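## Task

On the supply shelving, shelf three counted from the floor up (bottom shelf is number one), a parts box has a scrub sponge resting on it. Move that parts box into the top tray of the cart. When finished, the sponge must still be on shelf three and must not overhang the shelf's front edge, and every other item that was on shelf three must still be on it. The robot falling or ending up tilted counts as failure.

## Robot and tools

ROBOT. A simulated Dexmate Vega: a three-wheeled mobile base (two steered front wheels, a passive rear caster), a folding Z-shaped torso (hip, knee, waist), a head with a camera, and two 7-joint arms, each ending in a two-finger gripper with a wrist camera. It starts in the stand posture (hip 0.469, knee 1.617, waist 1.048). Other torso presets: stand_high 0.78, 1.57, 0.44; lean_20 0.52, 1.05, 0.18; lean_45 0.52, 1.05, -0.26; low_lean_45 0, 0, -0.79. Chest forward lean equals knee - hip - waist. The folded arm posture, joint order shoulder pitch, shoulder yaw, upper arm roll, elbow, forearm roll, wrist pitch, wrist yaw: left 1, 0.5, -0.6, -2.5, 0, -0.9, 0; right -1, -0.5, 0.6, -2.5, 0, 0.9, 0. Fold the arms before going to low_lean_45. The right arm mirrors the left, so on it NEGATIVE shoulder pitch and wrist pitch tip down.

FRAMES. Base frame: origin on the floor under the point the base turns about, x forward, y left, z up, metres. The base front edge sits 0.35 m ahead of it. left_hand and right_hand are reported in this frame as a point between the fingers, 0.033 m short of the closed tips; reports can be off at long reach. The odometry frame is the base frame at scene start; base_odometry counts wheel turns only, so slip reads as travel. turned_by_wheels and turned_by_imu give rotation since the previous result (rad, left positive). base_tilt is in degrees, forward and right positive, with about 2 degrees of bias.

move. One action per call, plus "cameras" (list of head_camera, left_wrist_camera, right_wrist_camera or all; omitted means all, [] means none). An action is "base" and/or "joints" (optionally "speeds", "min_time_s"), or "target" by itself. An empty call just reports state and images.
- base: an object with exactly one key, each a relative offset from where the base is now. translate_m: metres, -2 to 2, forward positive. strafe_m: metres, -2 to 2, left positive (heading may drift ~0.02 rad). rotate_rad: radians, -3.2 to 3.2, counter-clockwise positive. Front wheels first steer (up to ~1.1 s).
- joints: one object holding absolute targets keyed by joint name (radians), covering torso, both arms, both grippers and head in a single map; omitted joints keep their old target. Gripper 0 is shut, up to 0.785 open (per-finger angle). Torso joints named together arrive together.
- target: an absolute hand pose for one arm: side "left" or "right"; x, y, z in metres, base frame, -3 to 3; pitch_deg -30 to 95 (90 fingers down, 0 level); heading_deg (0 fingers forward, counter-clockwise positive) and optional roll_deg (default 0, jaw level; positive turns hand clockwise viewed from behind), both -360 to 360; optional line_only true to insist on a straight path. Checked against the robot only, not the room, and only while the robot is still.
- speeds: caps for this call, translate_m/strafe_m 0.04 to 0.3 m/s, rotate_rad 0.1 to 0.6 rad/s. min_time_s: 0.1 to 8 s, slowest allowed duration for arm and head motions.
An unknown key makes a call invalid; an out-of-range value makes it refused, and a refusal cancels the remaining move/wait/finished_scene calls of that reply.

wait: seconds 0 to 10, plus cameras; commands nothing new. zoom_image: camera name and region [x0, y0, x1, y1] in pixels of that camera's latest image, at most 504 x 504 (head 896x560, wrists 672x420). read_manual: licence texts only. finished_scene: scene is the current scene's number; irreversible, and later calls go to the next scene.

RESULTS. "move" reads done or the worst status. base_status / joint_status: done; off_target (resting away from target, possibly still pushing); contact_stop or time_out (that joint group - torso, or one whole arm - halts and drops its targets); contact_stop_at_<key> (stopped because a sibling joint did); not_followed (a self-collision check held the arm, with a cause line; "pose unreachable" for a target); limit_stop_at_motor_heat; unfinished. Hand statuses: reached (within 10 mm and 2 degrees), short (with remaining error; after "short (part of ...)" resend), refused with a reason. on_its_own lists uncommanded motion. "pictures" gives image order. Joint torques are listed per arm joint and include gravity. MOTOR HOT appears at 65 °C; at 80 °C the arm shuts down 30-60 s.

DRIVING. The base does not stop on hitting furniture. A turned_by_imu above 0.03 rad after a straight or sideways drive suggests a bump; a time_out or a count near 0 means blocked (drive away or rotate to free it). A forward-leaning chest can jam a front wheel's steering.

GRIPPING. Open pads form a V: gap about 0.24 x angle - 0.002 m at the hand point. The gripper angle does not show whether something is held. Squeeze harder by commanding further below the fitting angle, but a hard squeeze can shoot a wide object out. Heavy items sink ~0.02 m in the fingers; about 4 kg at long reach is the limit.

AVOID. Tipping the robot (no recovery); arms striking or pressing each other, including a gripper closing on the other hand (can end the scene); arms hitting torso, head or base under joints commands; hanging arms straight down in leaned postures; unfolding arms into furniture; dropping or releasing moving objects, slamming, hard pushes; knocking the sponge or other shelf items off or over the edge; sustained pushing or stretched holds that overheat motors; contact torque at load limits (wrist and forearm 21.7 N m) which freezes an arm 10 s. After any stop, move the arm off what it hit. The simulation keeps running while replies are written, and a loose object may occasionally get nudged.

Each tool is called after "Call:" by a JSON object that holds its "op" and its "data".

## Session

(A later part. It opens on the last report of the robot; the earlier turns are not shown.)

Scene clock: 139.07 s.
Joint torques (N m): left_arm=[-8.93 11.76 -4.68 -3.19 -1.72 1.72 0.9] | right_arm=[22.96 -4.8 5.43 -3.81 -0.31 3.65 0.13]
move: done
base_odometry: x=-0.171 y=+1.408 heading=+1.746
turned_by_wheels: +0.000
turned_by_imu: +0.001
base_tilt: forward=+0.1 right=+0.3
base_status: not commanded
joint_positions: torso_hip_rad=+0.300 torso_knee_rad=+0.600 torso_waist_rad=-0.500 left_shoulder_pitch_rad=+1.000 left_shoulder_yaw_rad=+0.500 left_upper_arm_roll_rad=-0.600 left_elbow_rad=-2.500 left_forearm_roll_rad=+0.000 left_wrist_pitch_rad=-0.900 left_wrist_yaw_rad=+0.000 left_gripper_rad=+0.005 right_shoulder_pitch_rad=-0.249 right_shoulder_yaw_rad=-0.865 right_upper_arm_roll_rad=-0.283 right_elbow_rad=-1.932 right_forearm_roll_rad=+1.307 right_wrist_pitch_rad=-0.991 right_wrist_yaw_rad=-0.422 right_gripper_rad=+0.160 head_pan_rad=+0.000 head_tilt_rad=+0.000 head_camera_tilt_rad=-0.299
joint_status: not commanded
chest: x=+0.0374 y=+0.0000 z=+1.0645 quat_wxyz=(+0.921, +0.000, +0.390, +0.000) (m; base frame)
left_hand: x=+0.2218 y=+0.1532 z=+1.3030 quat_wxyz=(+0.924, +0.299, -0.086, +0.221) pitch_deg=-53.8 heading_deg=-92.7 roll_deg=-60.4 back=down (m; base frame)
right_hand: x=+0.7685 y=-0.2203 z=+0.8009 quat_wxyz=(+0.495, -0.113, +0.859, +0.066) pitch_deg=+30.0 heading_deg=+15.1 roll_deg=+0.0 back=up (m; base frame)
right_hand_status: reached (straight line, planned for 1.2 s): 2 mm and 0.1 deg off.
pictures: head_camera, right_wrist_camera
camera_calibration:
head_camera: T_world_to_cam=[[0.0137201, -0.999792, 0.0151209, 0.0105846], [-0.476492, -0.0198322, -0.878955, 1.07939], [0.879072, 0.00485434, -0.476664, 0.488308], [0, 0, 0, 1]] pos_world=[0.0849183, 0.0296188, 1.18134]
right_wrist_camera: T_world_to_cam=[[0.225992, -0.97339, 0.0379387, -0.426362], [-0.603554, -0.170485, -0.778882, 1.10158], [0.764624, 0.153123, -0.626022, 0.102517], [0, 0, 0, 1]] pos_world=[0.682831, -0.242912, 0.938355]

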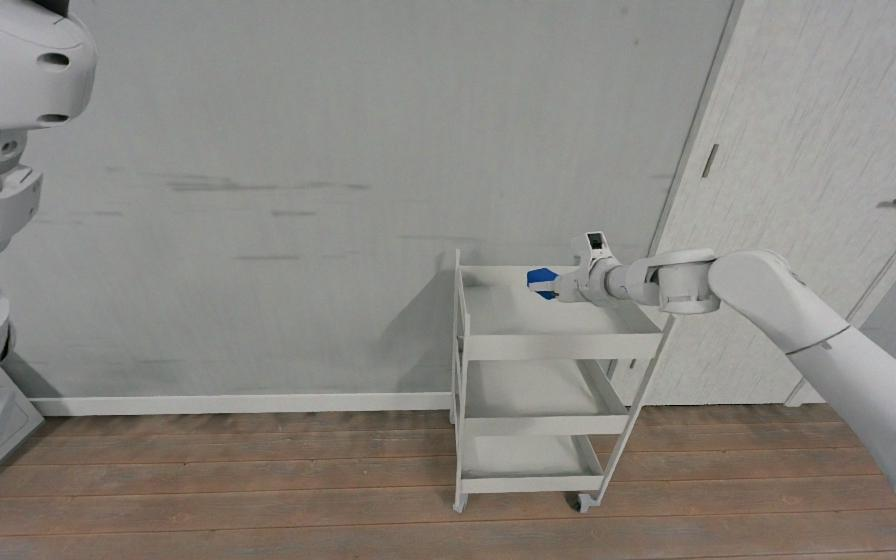

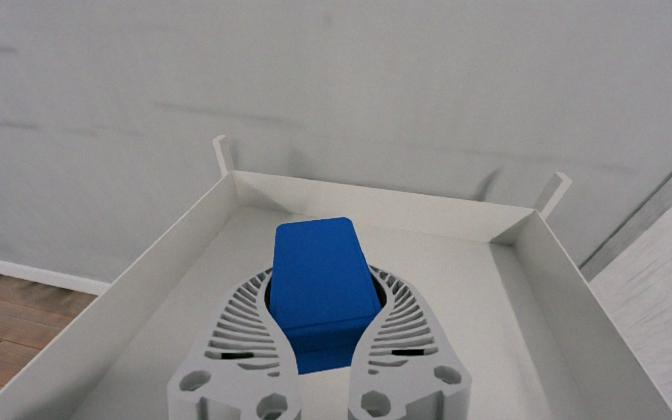

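Call:
{"op": "move", "data": {"target": {"side":"right","x":0.785,"y":-0.225,"z":0.725,"pitch_deg":30,"heading_deg":12,"line_only":true}, "cameras": ["right_wrist_camera"]}}

Call:
{"op": "move", "data": {"target": {"side":"right","x":0.785,"y":-0.225,"z":0.708,"pitch_deg":30,"heading_deg":12,"line_only":true}, "cameras": ["right_wrist_camera"]}}

Call:
{"op": "move", "data": {"target": {"side":"right","x":0.785,"y":-0.225,"z":0.701,"pitch_deg":30,"heading_deg":12,"line_only":true}, "cameras": ["head_camera","right_wrist_camera"]}}

Scene clock: 141.87 s.
Joint torques (N m): left_arm=[-8.12 11.06 -4.56 -3.13 -1.83 0.9 1.05] | right_arm=[14.23 -2.59 6.04 -5.67 -0.56 3.87 -0.04]
move: done
base_odometry: x=-0.171 y=+1.408 heading=+1.746
turned_by_wheels: +0.000
turned_by_imu: +0.001
base_tilt: forward=+0.1 right=+0.3
base_status: not commanded
joint_positions: torso_hip_rad=+0.300 torso_knee_rad=+0.600 torso_waist_rad=-0.500 left_shoulder_pitch_rad=+1.000 left_shoulder_yaw_rad=+0.500 left_upper_arm_roll_rad=-0.600 left_elbow_rad=-2.500 left_forearm_roll_rad=+0.000 left_wrist_pitch_rad=-0.900 left_wrist_yaw_rad=+0.000 left_gripper_rad=+0.005 right_shoulder_pitch_rad=-0.321 right_shoulder_yaw_rad=-0.812 right_upper_arm_roll_rad=-0.382 right_elbow_rad=-1.837 right_forearm_roll_rad=+1.142 right_wrist_pitch_rad=-0.821 right_wrist_yaw_rad=-0.380 right_gripper_rad=+0.160 head_pan_rad=+0.000 head_tilt_rad=+0.000 head_camera_tilt_rad=-0.299
joint_status: not commanded
chest: x=+0.0374 y=+0.0000 z=+1.0645 quat_wxyz=(+0.921, +0.000, +0.390, +0.000) (m; base frame)
left_hand: x=+0.2218 y=+0.1532 z=+1.3030 quat_wxyz=(+0.924, +0.299, -0.086, +0.221) pitch_deg=-53.8 heading_deg=-92.7 roll_deg=-60.4 back=down (m; base frame)
right_hand: x=+0.7846 y=-0.2250 z=+0.7274 quat_wxyz=(+0.497, -0.091, +0.861, +0.053) pitch_deg=+30.0 heading_deg=+12.1 roll_deg=+0.0 back=up (m; base frame)
right_hand_status: reached (straight line, planned for 0.9 s): 2 mm and 0.1 deg off.
pictures: right_wrist_camera
camera_calibration:
right_wrist_camera: T_world_to_cam=[[0.174702, -0.983876, 0.0382908, -0.394176], [-0.611354, -0.138876, -0.779076, 1.06661], [0.771832, 0.112697, -0.625759, 0.0298666], [0, 0, 0, 1]] pos_world=[0.69789, -0.24306, 0.864755]

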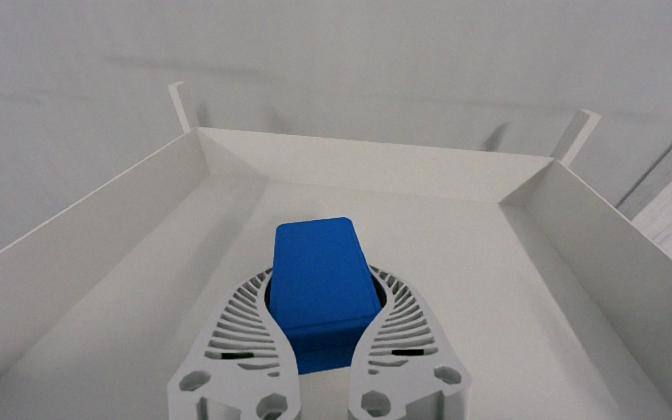

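Scene clock: 143.20 s.
Joint torques (N m): left_arm=[-6.87 11.72 -4.76 -3.03 -1.79 1.47 0.85] | right_arm=[10.57 -3.57 5.22 -5.26 -0.54 2.98 0.29]
move: done
base_odometry: x=-0.171 y=+1.408 heading=+1.746
turned_by_wheels: +0.000
turned_by_imu: +0.000
base_tilt: forward=+0.2 right=+0.3
base_status: not commanded
joint_positions: torso_hip_rad=+0.300 torso_knee_rad=+0.600 torso_waist_rad=-0.500 left_shoulder_pitch_rad=+1.000 left_shoulder_yaw_rad=+0.500 left_upper_arm_roll_rad=-0.600 left_elbow_rad=-2.500 left_forearm_roll_rad=+0.000 left_wrist_pitch_rad=-0.900 left_wrist_yaw_rad=+0.000 left_gripper_rad=+0.005 right_shoulder_pitch_rad=-0.339 right_shoulder_yaw_rad=-0.807 right_upper_arm_roll_rad=-0.403 right_elbow_rad=-1.815 right_forearm_roll_rad=+1.108 right_wrist_pitch_rad=-0.780 right_wrist_yaw_rad=-0.359 right_gripper_rad=+0.160 head_pan_rad=+0.000 head_tilt_rad=+0.000 head_camera_tilt_rad=-0.299
joint_status: not commanded
chest: x=+0.0374 y=+0.0000 z=+1.0645 quat_wxyz=(+0.921, +0.000, +0.390, +0.000) (m; base frame)
left_hand: x=+0.2218 y=+0.1532 z=+1.3030 quat_wxyz=(+0.924, +0.299, -0.086, +0.221) pitch_deg=-53.8 heading_deg=-92.7 roll_deg=-60.4 back=down (m; base frame)
right_hand: x=+0.7850 y=-0.2251 z=+0.7103 quat_wxyz=(+0.497, -0.091, +0.861, +0.052) pitch_deg=+30.0 heading_deg=+12.0 roll_deg=+0.0 back=up (m; base frame)
right_hand_status: reached (straight line, planned for 0.5 s): 2 mm and 0.0 deg off.
pictures: right_wrist_camera
camera_calibration:
right_wrist_camera: T_world_to_cam=[[0.173372, -0.984101, 0.0385719, -0.392919], [-0.61139, -0.13825, -0.77916, 1.05366], [0.772104, 0.111502, -0.625638, 0.0184291], [0, 0, 0, 1]] pos_world=[0.698089, -0.243058, 0.847655]

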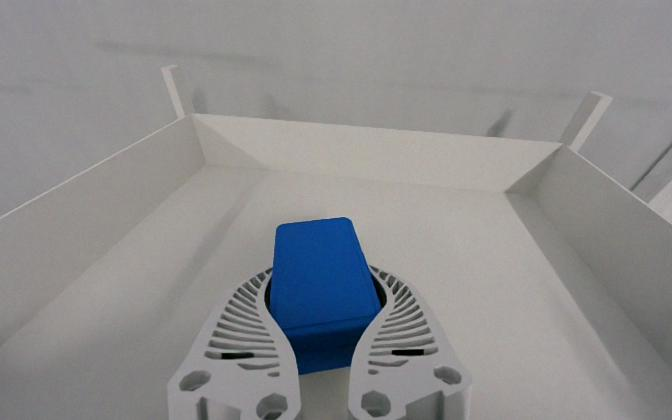

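Scene clock: 144.17 s.
Joint torques (N m): left_arm=[-7.39 11.13 -4.52 -3.35 -1.74 1.28 0.94] | right_arm=[-8.36 -4.02 -7.14 4.14 -0.1 -4.37 0.16]
move: done
base_odometry: x=-0.171 y=+1.408 heading=+1.746
turned_by_wheels: +0.000
turned_by_imu: +0.000
base_tilt: forward=+0.1 right=+0.3
base_status: not commanded
joint_positions: torso_hip_rad=+0.300 torso_knee_rad=+0.600 torso_waist_rad=-0.500 left_shoulder_pitch_rad=+1.000 left_shoulder_yaw_rad=+0.500 left_upper_arm_roll_rad=-0.600 left_elbow_rad=-2.500 left_forearm_roll_rad=+0.000 left_wrist_pitch_rad=-0.900 left_wrist_yaw_rad=+0.000 left_gripper_rad=+0.005 right_shoulder_pitch_rad=-0.346 right_shoulder_yaw_rad=-0.804 right_upper_arm_roll_rad=-0.410 right_elbow_rad=-1.806 right_forearm_roll_rad=+1.094 right_wrist_pitch_rad=-0.760 right_wrist_yaw_rad=-0.350 right_gripper_rad=+0.160 head_pan_rad=+0.000 head_tilt_rad=+0.000 head_camera_tilt_rad=-0.299
joint_status: not commanded
chest: x=+0.0369 y=+0.0000 z=+1.0647 quat_wxyz=(+0.921, +0.000, +0.389, +0.000) (m; base frame)
left_hand: x=+0.2211 y=+0.1532 z=+1.3033 quat_wxyz=(+0.924, +0.299, -0.087, +0.221) pitch_deg=-53.8 heading_deg=-92.8 roll_deg=-60.3 back=down (m; base frame)
right_hand: x=+0.7859 y=-0.2251 z=+0.7062 quat_wxyz=(+0.499, -0.090, +0.860, +0.052) pitch_deg=+29.7 heading_deg=+12.0 roll_deg=+0.0 back=up (m; base frame)
right_hand_status: reached (straight line, planned for 0.3 s): 5 mm and 0.3 deg off.
pictures: head_camera, right_wrist_camera
camera_calibration:
head_camera: T_world_to_cam=[[0.013707, -0.999792, 0.0151303, 0.0105785], [-0.475783, -0.0198303, -0.879339, 1.07973], [0.879456, 0.00485442, -0.475956, 0.487971], [0, 0, 0, 1]] pos_world=[0.0844215, 0.0296188, 1.18154]
right_wrist_camera: T_world_to_cam=[[0.172704, -0.984232, 0.0382184, -0.392046], [-0.60742, -0.136969, -0.782483, 1.05061], [0.77538, 0.111923, -0.621498, 0.00978467], [0, 0, 0, 1]] pos_world=[0.698283, -0.243059, 0.843149]

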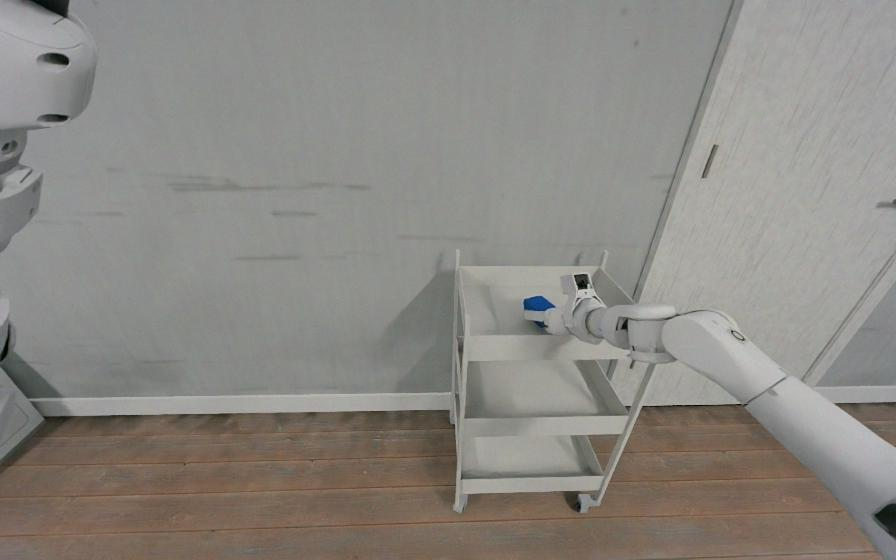

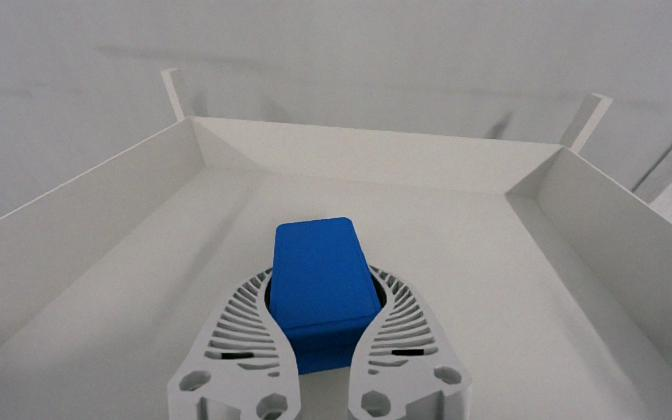

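Call:
{"op": "move", "data": {"target": {"side":"right","x":0.785,"y":-0.225,"z":0.715,"pitch_deg":30,"heading_deg":12,"line_only":true}, "cameras": ["head_camera","right_wrist_camera"]}}

Call:
{"op": "zoom_image", "data": {"camera": "head_camera", "region": [500, 240, 720, 400]}}

Scene clock: 145.87 s.
Joint torques (N m): left_arm=[-8.59 10.81 -4.73 -3.76 -1.81 1.28 0.85] | right_arm=[23.59 -5.84 11.2 -8.88 -0.04 3.23 -0.49]
move: done
base_odometry: x=-0.171 y=+1.408 heading=+1.746
turned_by_wheels: +0.000
turned_by_imu: +0.001
base_tilt: forward=+0.1 right=+0.3
base_status: not commanded
joint_positions: torso_hip_rad=+0.300 torso_knee_rad=+0.600 torso_waist_rad=-0.500 left_shoulder_pitch_rad=+1.000 left_shoulder_yaw_rad=+0.500 left_upper_arm_roll_rad=-0.600 left_elbow_rad=-2.500 left_forearm_roll_rad=+0.000 left_wrist_pitch_rad=-0.900 left_wrist_yaw_rad=+0.000 left_gripper_rad=+0.005 right_shoulder_pitch_rad=-0.337 right_shoulder_yaw_rad=-0.806 right_upper_arm_roll_rad=-0.401 right_elbow_rad=-1.816 right_forearm_roll_rad=+1.112 right_wrist_pitch_rad=-0.785 right_wrist_yaw_rad=-0.362 right_gripper_rad=+0.160 head_pan_rad=+0.000 head_tilt_rad=+0.000 head_camera_tilt_rad=-0.299
joint_status: not commanded
chest: x=+0.0372 y=+0.0000 z=+1.0646 quat_wxyz=(+0.921, +0.000, +0.389, +0.000) (m; base frame)
left_hand: x=+0.2216 y=+0.1532 z=+1.3031 quat_wxyz=(+0.924, +0.299, -0.087, +0.221) pitch_deg=-53.8 heading_deg=-92.7 roll_deg=-60.4 back=down (m; base frame)
right_hand: x=+0.7848 y=-0.2249 z=+0.7116 quat_wxyz=(+0.496, -0.091, +0.862, +0.052) pitch_deg=+30.1 heading_deg=+12.0 roll_deg=+0.0 back=up (m; base frame)
right_hand_status: reached (straight line, planned for 0.4 s): 3 mm and 0.1 deg off.
pictures: head_camera, right_wrist_camera
camera_calibration:
head_camera: T_world_to_cam=[[0.0137167, -0.999792, 0.0151242, 0.0105823], [-0.476295, -0.0198324, -0.879062, 1.07949], [0.879178, 0.00485424, -0.476468, 0.48829], [0, 0, 0, 1]] pos_world=[0.0847191, 0.0296188, 1.18144]
right_wrist_camera: T_world_to_cam=[[0.173568, -0.98407, 0.0384688, -0.392839], [-0.612575, -0.138465, -0.77819, 1.05487], [0.77112, 0.111504, -0.62685, 0.0209847], [0, 0, 0, 1]] pos_world=[0.69819, -0.242858, 0.849157]

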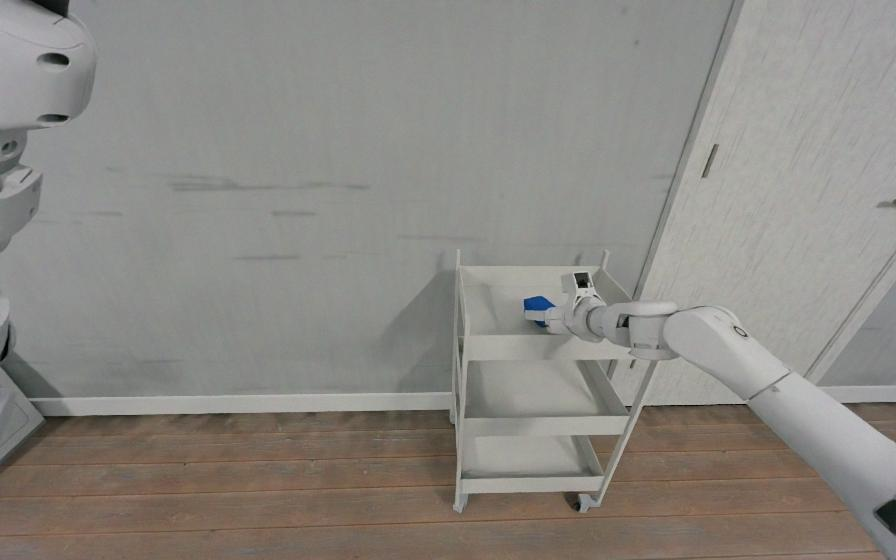

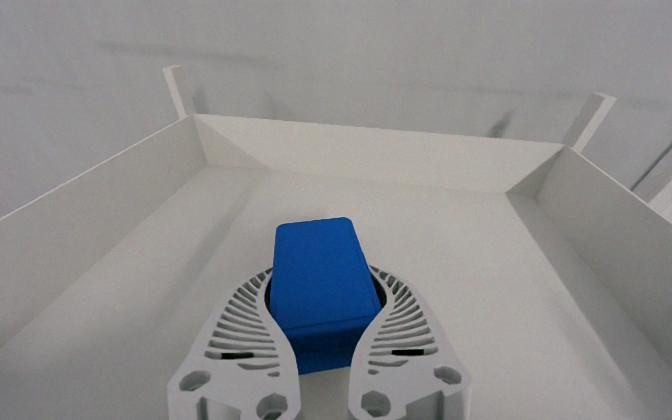

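Scaled by 2.291 from the camera's 896x560 image, which has a finer 960x600 frame.

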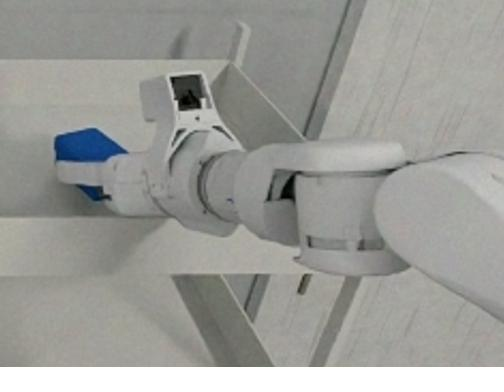

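Call:
{"op": "move", "data": {"target": {"side":"right","x":0.785,"y":-0.225,"z":0.716,"pitch_deg":37,"heading_deg":10,"line_only":true}, "cameras": ["right_wrist_camera"]}}

Call:
{"op": "move", "data": {"target": {"side":"right","x":0.785,"y":-0.225,"z":0.708,"pitch_deg":37,"heading_deg":10,"line_only":true}, "cameras": ["head_camera","right_wrist_camera"]}}

Scene clock: 148.80 s.
Joint torques (N m): left_arm=[-8.15 11.69 -4.7 -3.52 -1.65 1.39 0.97] | right_arm=[26.29 -2.2 7.56 -4.52 -0.22 2.82 -0.47]
move: done
base_odometry: x=-0.171 y=+1.408 heading=+1.746
turned_by_wheels: +0.000
turned_by_imu: +0.001
base_tilt: forward=+0.1 right=+0.3
base_status: not commanded
joint_positions: torso_hip_rad=+0.300 torso_knee_rad=+0.600 torso_waist_rad=-0.500 left_shoulder_pitch_rad=+1.000 left_shoulder_yaw_rad=+0.500 left_upper_arm_roll_rad=-0.600 left_elbow_rad=-2.500 left_forearm_roll_rad=+0.000 left_wrist_pitch_rad=-0.900 left_wrist_yaw_rad=+0.000 left_gripper_rad=+0.005 right_shoulder_pitch_rad=-0.201 right_shoulder_yaw_rad=-0.733 right_upper_arm_roll_rad=-0.400 right_elbow_rad=-1.755 right_forearm_roll_rad=+1.227 right_wrist_pitch_rad=-0.999 right_wrist_yaw_rad=-0.496 right_gripper_rad=+0.160 head_pan_rad=+0.000 head_tilt_rad=+0.000 head_camera_tilt_rad=-0.299
joint_status: not commanded
chest: x=+0.0372 y=+0.0000 z=+1.0646 quat_wxyz=(+0.921, +0.000, +0.389, +0.000) (m; base frame)
left_hand: x=+0.2216 y=+0.1532 z=+1.3031 quat_wxyz=(+0.924, +0.299, -0.087, +0.221) pitch_deg=-53.8 heading_deg=-92.7 roll_deg=-60.4 back=down (m; base frame)
right_hand: x=+0.7849 y=-0.2251 z=+0.7152 quat_wxyz=(+0.445, -0.078, +0.891, +0.039) pitch_deg=+36.9 heading_deg=+10.0 roll_deg=+0.0 back=up (m; base frame)
right_hand_status: reached (straight line, planned for 1.0 s): 1 mm and 0.1 deg off.
pictures: right_wrist_camera
camera_calibration:
right_wrist_camera: T_world_to_cam=[[0.144213, -0.988641, 0.0423367, -0.373923], [-0.703083, -0.132477, -0.698658, 1.07324], [0.696331, 0.0709893, -0.714202, 0.135291], [0, 0, 0, 1]] pos_world=[0.714295, -0.2371, 0.862284]

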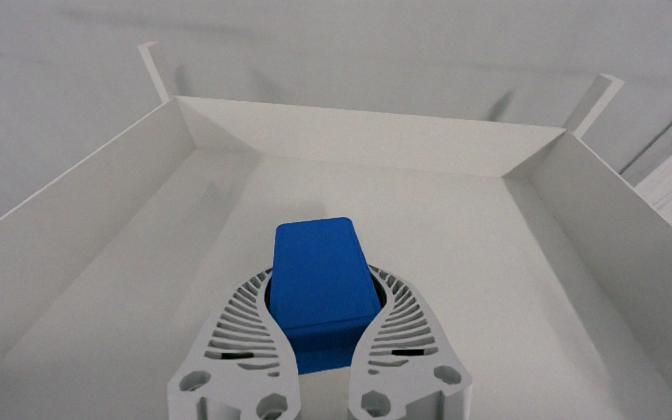

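Scene clock: 149.57 s.
Joint torques (N m): left_arm=[-7.21 11.53 -4.64 -2.83 -1.71 0.89 0.81] | right_arm=[14.09 -3.55 5.68 -5.77 -0.4 2.53 0.44]
move: done
base_odometry: x=-0.171 y=+1.408 heading=+1.746
turned_by_wheels: +0.000
turned_by_imu: +0.000
base_tilt: forward=+0.2 right=+0.3
base_status: not commanded
joint_positions: torso_hip_rad=+0.300 torso_knee_rad=+0.600 torso_waist_rad=-0.500 left_shoulder_pitch_rad=+1.000 left_shoulder_yaw_rad=+0.500 left_upper_arm_roll_rad=-0.600 left_elbow_rad=-2.500 left_forearm_roll_rad=+0.000 left_wrist_pitch_rad=-0.900 left_wrist_yaw_rad=+0.000 left_gripper_rad=+0.005 right_shoulder_pitch_rad=-0.205 right_shoulder_yaw_rad=-0.732 right_upper_arm_roll_rad=-0.407 right_elbow_rad=-1.750 right_forearm_roll_rad=+1.218 right_wrist_pitch_rad=-0.990 right_wrist_yaw_rad=-0.489 right_gripper_rad=+0.160 head_pan_rad=+0.000 head_tilt_rad=+0.000 head_camera_tilt_rad=-0.299
joint_status: not commanded
chest: x=+0.0372 y=+0.0000 z=+1.0646 quat_wxyz=(+0.921, +0.000, +0.389, +0.000) (m; base frame)
left_hand: x=+0.2216 y=+0.1532 z=+1.3031 quat_wxyz=(+0.924, +0.299, -0.087, +0.221) pitch_deg=-53.8 heading_deg=-92.7 roll_deg=-60.4 back=down (m; base frame)
right_hand: x=+0.7849 y=-0.2251 z=+0.7103 quat_wxyz=(+0.445, -0.078, +0.891, +0.039) pitch_deg=+37.0 heading_deg=+10.0 roll_deg=+0.0 back=up (m; base frame)
right_hand_status: reached (straight line, planned for 0.3 s): 2 mm and 0.0 deg off.
pictures: head_camera, right_wrist_camera
camera_calibration:
head_camera: T_world_to_cam=[[0.0137167, -0.999792, 0.0151242, 0.0105809], [-0.476295, -0.0198324, -0.879062, 1.07954], [0.879178, 0.00485424, -0.476468, 0.488202], [0, 0, 0, 1]] pos_world=[0.0848191, 0.0296188, 1.18144]
right_wrist_camera: T_world_to_cam=[[0.143909, -0.988668, 0.0427406, -0.37378], [-0.704163, -0.132652, -0.697537, 1.06974], [0.695302, 0.0702854, -0.715273, 0.133132], [0, 0, 0, 1]] pos_world=[0.714497, -0.236999, 0.857386]

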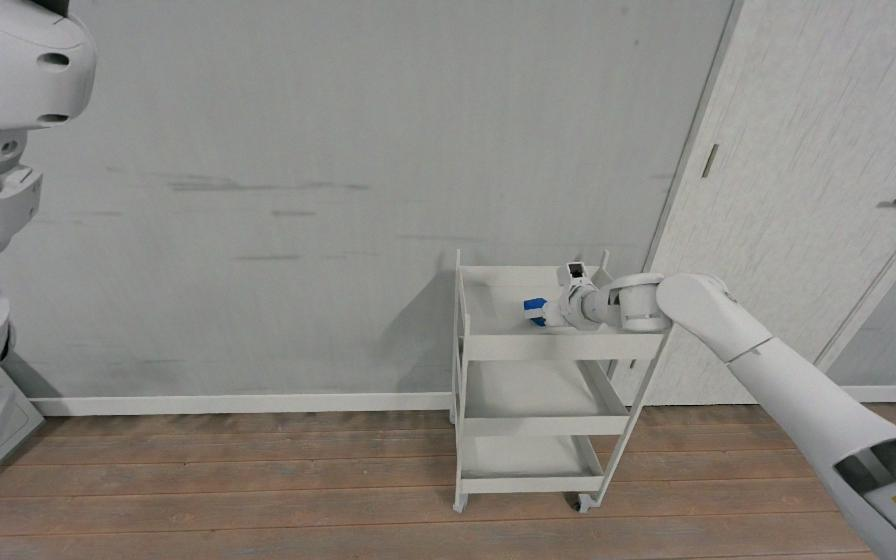

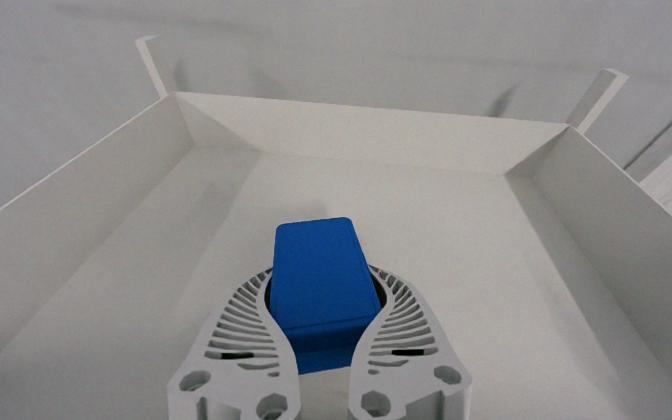

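Call:
{"op": "move", "data": {"target": {"side":"right","x":0.785,"y":-0.225,"z":0.702,"pitch_deg":37,"heading_deg":10,"line_only":true}, "cameras": ["right_wrist_camera"]}}

Call:
{"op": "zoom_image", "data": {"camera": "right_wrist_camera", "region": [160, 180, 500, 420]}}

Scene clock: 150.63 s.
Joint torques (N m): left_arm=[-7.33 11.71 -4.56 -4.08 -1.74 2.13 0.85] | right_arm=[13.37 -6.19 5.13 -4.77 -0.53 2.49 0.3]
move: done
base_odometry: x=-0.171 y=+1.408 heading=+1.746
turned_by_wheels: +0.000
turned_by_imu: +0.000
base_tilt: forward=+0.2 right=+0.3
base_status: not commanded
joint_positions: torso_hip_rad=+0.300 torso_knee_rad=+0.600 torso_waist_rad=-0.500 left_shoulder_pitch_rad=+1.000 left_shoulder_yaw_rad=+0.500 left_upper_arm_roll_rad=-0.600 left_elbow_rad=-2.500 left_forearm_roll_rad=+0.000 left_wrist_pitch_rad=-0.900 left_wrist_yaw_rad=+0.000 left_gripper_rad=+0.005 right_shoulder_pitch_rad=-0.212 right_shoulder_yaw_rad=-0.732 right_upper_arm_roll_rad=-0.414 right_elbow_rad=-1.745 right_forearm_roll_rad=+1.206 right_wrist_pitch_rad=-0.976 right_wrist_yaw_rad=-0.479 right_gripper_rad=+0.160 head_pan_rad=+0.000 head_tilt_rad=+0.000 head_camera_tilt_rad=-0.299
joint_status: not commanded
chest: x=+0.0372 y=+0.0000 z=+1.0646 quat_wxyz=(+0.921, +0.000, +0.389, +0.000) (m; base frame)
left_hand: x=+0.2216 y=+0.1532 z=+1.3031 quat_wxyz=(+0.924, +0.299, -0.087, +0.221) pitch_deg=-53.8 heading_deg=-92.7 roll_deg=-60.4 back=down (m; base frame)
right_hand: x=+0.7849 y=-0.2250 z=+0.7042 quat_wxyz=(+0.444, -0.078, +0.892, +0.039) pitch_deg=+37.0 heading_deg=+10.0 roll_deg=+0.0 back=up (m; base frame)
right_hand_status: reached (straight line, planned for 0.3 s): 2 mm and 0.0 deg off.
pictures: right_wrist_camera
camera_calibration:
right_wrist_camera: T_world_to_cam=[[0.144081, -0.98864, 0.0428093, -0.373515], [-0.704528, -0.132862, -0.697128, 1.06552], [0.694896, 0.0702823, -0.715667, 0.129381], [0, 0, 0, 1]] pos_world=[0.714598, -0.236799, 0.851387]

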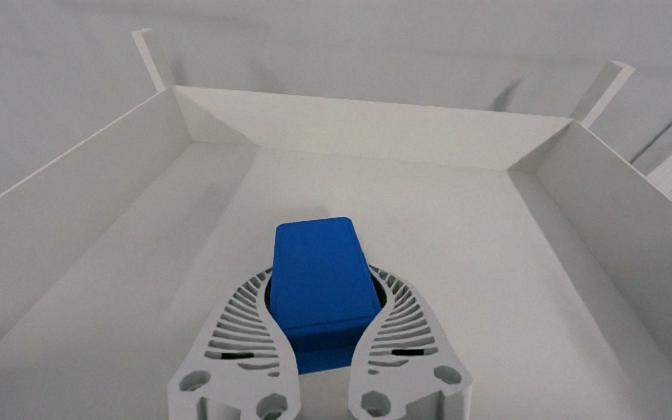

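Scaled by 1.482 from the camera's 672x420 image, which has a finer 960x600 frame.

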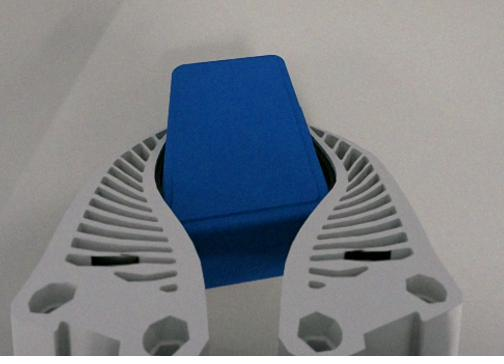

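Call:
{"op": "move", "data": {"target": {"side":"right","x":0.785,"y":-0.225,"z":0.696,"pitch_deg":37,"heading_deg":10,"line_only":true}, "cameras": ["right_wrist_camera"]}}

Call:
{"op": "zoom_image", "data": {"camera": "right_wrist_camera", "region": [160, 180, 500, 420]}}

Scene clock: 151.77 s.
Joint torques (N m): left_arm=[-6.85 11.74 -4.42 -2.87 -1.76 1.46 0.95] | right_arm=[13.68 -6.23 5.48 -3.5 -0.45 2.39 0.45]
move: done
base_odometry: x=-0.171 y=+1.408 heading=+1.746
turned_by_wheels: +0.000
turned_by_imu: +0.000
base_tilt: forward=+0.2 right=+0.3
base_status: not commanded
joint_positions: torso_hip_rad=+0.300 torso_knee_rad=+0.600 torso_waist_rad=-0.500 left_shoulder_pitch_rad=+1.000 left_shoulder_yaw_rad=+0.500 left_upper_arm_roll_rad=-0.600 left_elbow_rad=-2.500 left_forearm_roll_rad=+0.000 left_wrist_pitch_rad=-0.900 left_wrist_yaw_rad=+0.000 left_gripper_rad=+0.005 right_shoulder_pitch_rad=-0.219 right_shoulder_yaw_rad=-0.733 right_upper_arm_roll_rad=-0.421 right_elbow_rad=-1.739 right_forearm_roll_rad=+1.194 right_wrist_pitch_rad=-0.961 right_wrist_yaw_rad=-0.469 right_gripper_rad=+0.160 head_pan_rad=+0.000 head_tilt_rad=+0.000 head_camera_tilt_rad=-0.299
joint_status: not commanded
chest: x=+0.0372 y=+0.0000 z=+1.0646 quat_wxyz=(+0.921, +0.000, +0.389, +0.000) (m; base frame)
left_hand: x=+0.2216 y=+0.1532 z=+1.3031 quat_wxyz=(+0.924, +0.299, -0.087, +0.221) pitch_deg=-53.8 heading_deg=-92.7 roll_deg=-60.4 back=down (m; base frame)
right_hand: x=+0.7849 y=-0.2250 z=+0.6983 quat_wxyz=(+0.445, -0.078, +0.892, +0.039) pitch_deg=+37.0 heading_deg=+10.0 roll_deg=+0.0 back=up (m; base frame)
right_hand_status: reached (straight line, planned for 0.3 s): 2 mm and 0.0 deg off.
pictures: right_wrist_camera
camera_calibration:
right_wrist_camera: T_world_to_cam=[[0.144075, -0.98864, 0.0428093, -0.373254], [-0.70448, -0.132853, -0.697179, 1.06135], [0.694947, 0.0702875, -0.715618, 0.12501], [0, 0, 0, 1]] pos_world=[0.714598, -0.236799, 0.845387]

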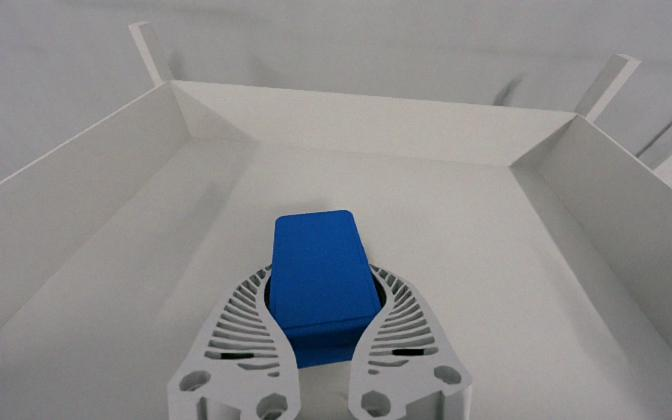

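Scaled by 1.482 from the camera's 672x420 image, which has a finer 960x600 frame.

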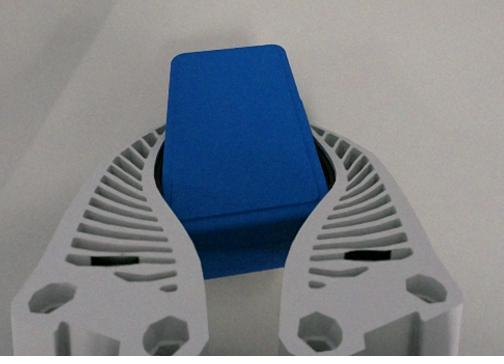

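Call:
{"op": "move", "data": {"joints": {"right_gripper_rad":0.55}, "cameras": ["right_wrist_camera"]}}

Call:
{"op": "move", "data": {"target": {"side":"right","x":0.75,"y":-0.23,"z":0.82,"pitch_deg":37,"heading_deg":10,"line_only":true}, "cameras": ["right_wrist_camera"]}}

Call:
{"op": "move", "data": {"base": {"translate_m":-0.3}, "cameras": ["head_camera","right_wrist_camera"]}}

Scene clock: 153.03 s.
Joint torques (N m): left_arm=[-7.15 12.53 -4.96 -3.62 -1.75 1.56 0.85] | right_arm=[14.03 -4.2 5.1 -5.21 -0.35 2.58 0.14]
move: done
base_odometry: x=-0.171 y=+1.408 heading=+1.746
turned_by_wheels: +0.000
turned_by_imu: +0.000
base_tilt: forward=+0.2 right=+0.3
base_status: not commanded
joint_positions: torso_hip_rad=+0.300 torso_knee_rad=+0.600 torso_waist_rad=-0.500 left_shoulder_pitch_rad=+1.000 left_shoulder_yaw_rad=+0.500 left_upper_arm_roll_rad=-0.600 left_elbow_rad=-2.500 left_forearm_roll_rad=+0.000 left_wrist_pitch_rad=-0.900 left_wrist_yaw_rad=+0.000 left_gripper_rad=+0.005 right_shoulder_pitch_rad=-0.222 right_shoulder_yaw_rad=-0.733 right_upper_arm_roll_rad=-0.424 right_elbow_rad=-1.737 right_forearm_roll_rad=+1.190 right_wrist_pitch_rad=-0.957 right_wrist_yaw_rad=-0.466 right_gripper_rad=+0.550 head_pan_rad=+0.000 head_tilt_rad=+0.000 head_camera_tilt_rad=-0.299
joint_status: all done
chest: x=+0.0372 y=+0.0000 z=+1.0646 quat_wxyz=(+0.921, +0.000, +0.389, +0.000) (m; base frame)
left_hand: x=+0.2216 y=+0.1532 z=+1.3031 quat_wxyz=(+0.924, +0.299, -0.087, +0.221) pitch_deg=-53.8 heading_deg=-92.7 roll_deg=-60.4 back=down (m; base frame)
right_hand: x=+0.7849 y=-0.2250 z=+0.6962 quat_wxyz=(+0.444, -0.078, +0.892, +0.039) pitch_deg=+37.0 heading_deg=+10.0 roll_deg=+0.0 back=up (m; base frame)
pictures: right_wrist_camera
camera_calibration:
right_wrist_camera: T_world_to_cam=[[0.144159, -0.988625, 0.0428691, -0.373276], [-0.704562, -0.132965, -0.697074, 1.0599], [0.694845, 0.0702858, -0.715716, 0.123734], [0, 0, 0, 1]] pos_world=[0.714598, -0.236799, 0.843387]

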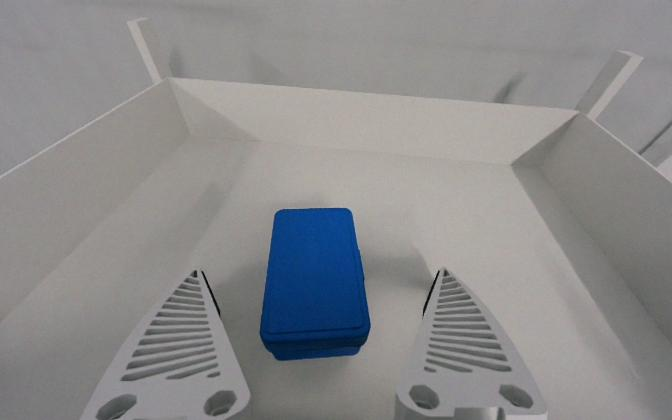

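Scene clock: 156.20 s.
Joint torques (N m): left_arm=[-7.89 11.26 -4.86 -3.75 -1.83 1.72 0.79] | right_arm=[24.42 -2.98 9.64 -8.4 0.28 2.72 -0.27]
move: done
base_odometry: x=-0.171 y=+1.408 heading=+1.746
turned_by_wheels: +0.000
turned_by_imu: +0.001
base_tilt: forward=+0.2 right=+0.3
base_status: not commanded
joint_positions: torso_hip_rad=+0.300 torso_knee_rad=+0.600 torso_waist_rad=-0.500 left_shoulder_pitch_rad=+1.000 left_shoulder_yaw_rad=+0.500 left_upper_arm_roll_rad=-0.600 left_elbow_rad=-2.500 left_forearm_roll_rad=+0.000 left_wrist_pitch_rad=-0.900 left_wrist_yaw_rad=+0.000 left_gripper_rad=+0.005 right_shoulder_pitch_rad=-0.127 right_shoulder_yaw_rad=-0.703 right_upper_arm_roll_rad=-0.195 right_elbow_rad=-1.879 right_forearm_roll_rad=+1.603 right_wrist_pitch_rad=-1.281 right_wrist_yaw_rad=-0.849 right_gripper_rad=+0.550 head_pan_rad=+0.000 head_tilt_rad=+0.000 head_camera_tilt_rad=-0.299
joint_status: not commanded
chest: x=+0.0372 y=+0.0000 z=+1.0646 quat_wxyz=(+0.921, +0.000, +0.389, +0.000) (m; base frame)
left_hand: x=+0.2216 y=+0.1532 z=+1.3031 quat_wxyz=(+0.924, +0.299, -0.087, +0.221) pitch_deg=-53.8 heading_deg=-92.7 roll_deg=-60.4 back=down (m; base frame)
right_hand: x=+0.7503 y=-0.2299 z=+0.8177 quat_wxyz=(+0.444, -0.078, +0.892, +0.039) pitch_deg=+37.1 heading_deg=+10.0 roll_deg=+0.0 back=up (m; base frame)
right_hand_status: reached (straight line, planned for 1.6 s): 2 mm and 0.1 deg off.
pictures: right_wrist_camera
camera_calibration:
right_wrist_camera: T_world_to_cam=[[0.143523, -0.988747, 0.0422059, -0.37743], [-0.705832, -0.132163, -0.695941, 1.11972], [0.693687, 0.0700934, -0.716858, 0.236863], [0, 0, 0, 1]] pos_world=[0.680199, -0.241798, 0.964988]

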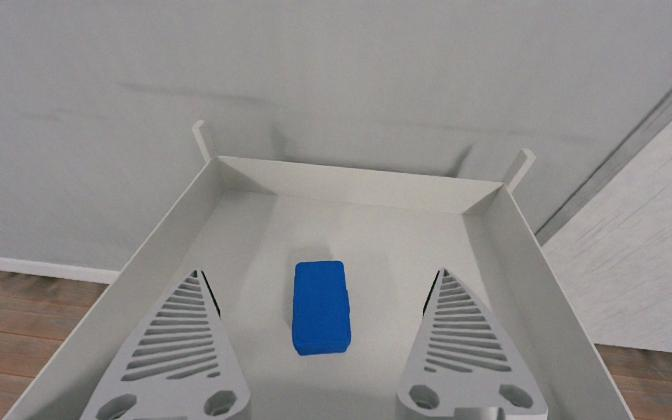

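Scene clock: 158.87 s.
Joint torques (N m): left_arm=[-7.59 11.92 -4.64 -3.47 -1.81 0.91 0.91] | right_arm=[23.42 -4.13 9.56 -7.93 0.35 2.09 -0.33]
move: done
base_odometry: x=-0.120 y=+1.112 heading=+1.745
turned_by_wheels: -0.001
turned_by_imu: +0.001
base_tilt: forward=+0.1 right=+0.3
base_status: done
joint_positions: torso_hip_rad=+0.300 torso_knee_rad=+0.600 torso_waist_rad=-0.500 left_shoulder_pitch_rad=+1.000 left_shoulder_yaw_rad=+0.500 left_upper_arm_roll_rad=-0.600 left_elbow_rad=-2.500 left_forearm_roll_rad=+0.000 left_wrist_pitch_rad=-0.900 left_wrist_yaw_rad=+0.000 left_gripper_rad=+0.005 right_shoulder_pitch_rad=-0.126 right_shoulder_yaw_rad=-0.702 right_upper_arm_roll_rad=-0.193 right_elbow_rad=-1.880 right_forearm_roll_rad=+1.608 right_wrist_pitch_rad=-1.285 right_wrist_yaw_rad=-0.854 right_gripper_rad=+0.550 head_pan_rad=+0.000 head_tilt_rad=+0.000 head_camera_tilt_rad=-0.299
joint_status: not commanded
chest: x=+0.0373 y=+0.0000 z=+1.0645 quat_wxyz=(+0.921, +0.000, +0.390, +0.000) (m; base frame)
left_hand: x=+0.2217 y=+0.1532 z=+1.3030 quat_wxyz=(+0.924, +0.299, -0.086, +0.221) pitch_deg=-53.8 heading_deg=-92.7 roll_deg=-60.4 back=down (m; base frame)
right_hand: x=+0.7498 y=-0.2300 z=+0.8192 quat_wxyz=(+0.444, -0.078, +0.892, +0.039) pitch_deg=+37.1 heading_deg=+10.0 roll_deg=+0.0 back=up (m; base frame)
pictures: head_camera, right_wrist_camera
camera_calibration:
head_camera: T_world_to_cam=[[0.0137178, -0.999792, 0.0151214, 0.0105856], [-0.476415, -0.0198312, -0.878997, 1.07939], [0.879114, 0.00485383, -0.476588, 0.488302], [0, 0, 0, 1]] pos_world=[0.0848186, 0.0296188, 1.18134]
right_wrist_camera: T_world_to_cam=[[0.144204, -0.98862, 0.0428356, -0.378458], [-0.705398, -0.133058, -0.696211, 1.1201], [0.693988, 0.0701799, -0.716558, 0.23774], [0, 0, 0, 1]] pos_world=[0.679699, -0.241798, 0.966388]

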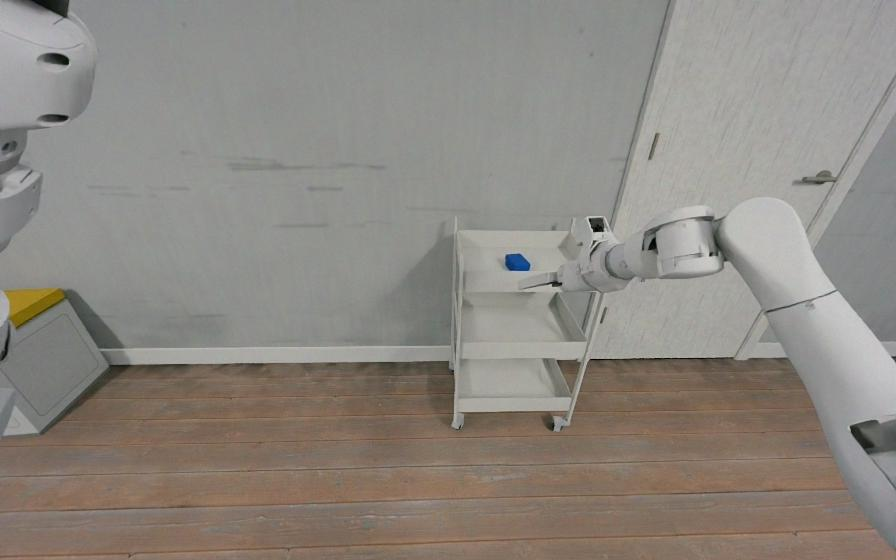

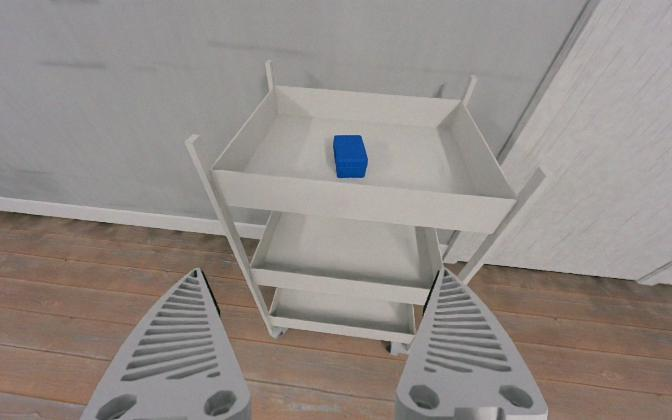

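Call:
{"op": "finished_scene", "data": {"scene": 3}}

The scene is finished: the task was done.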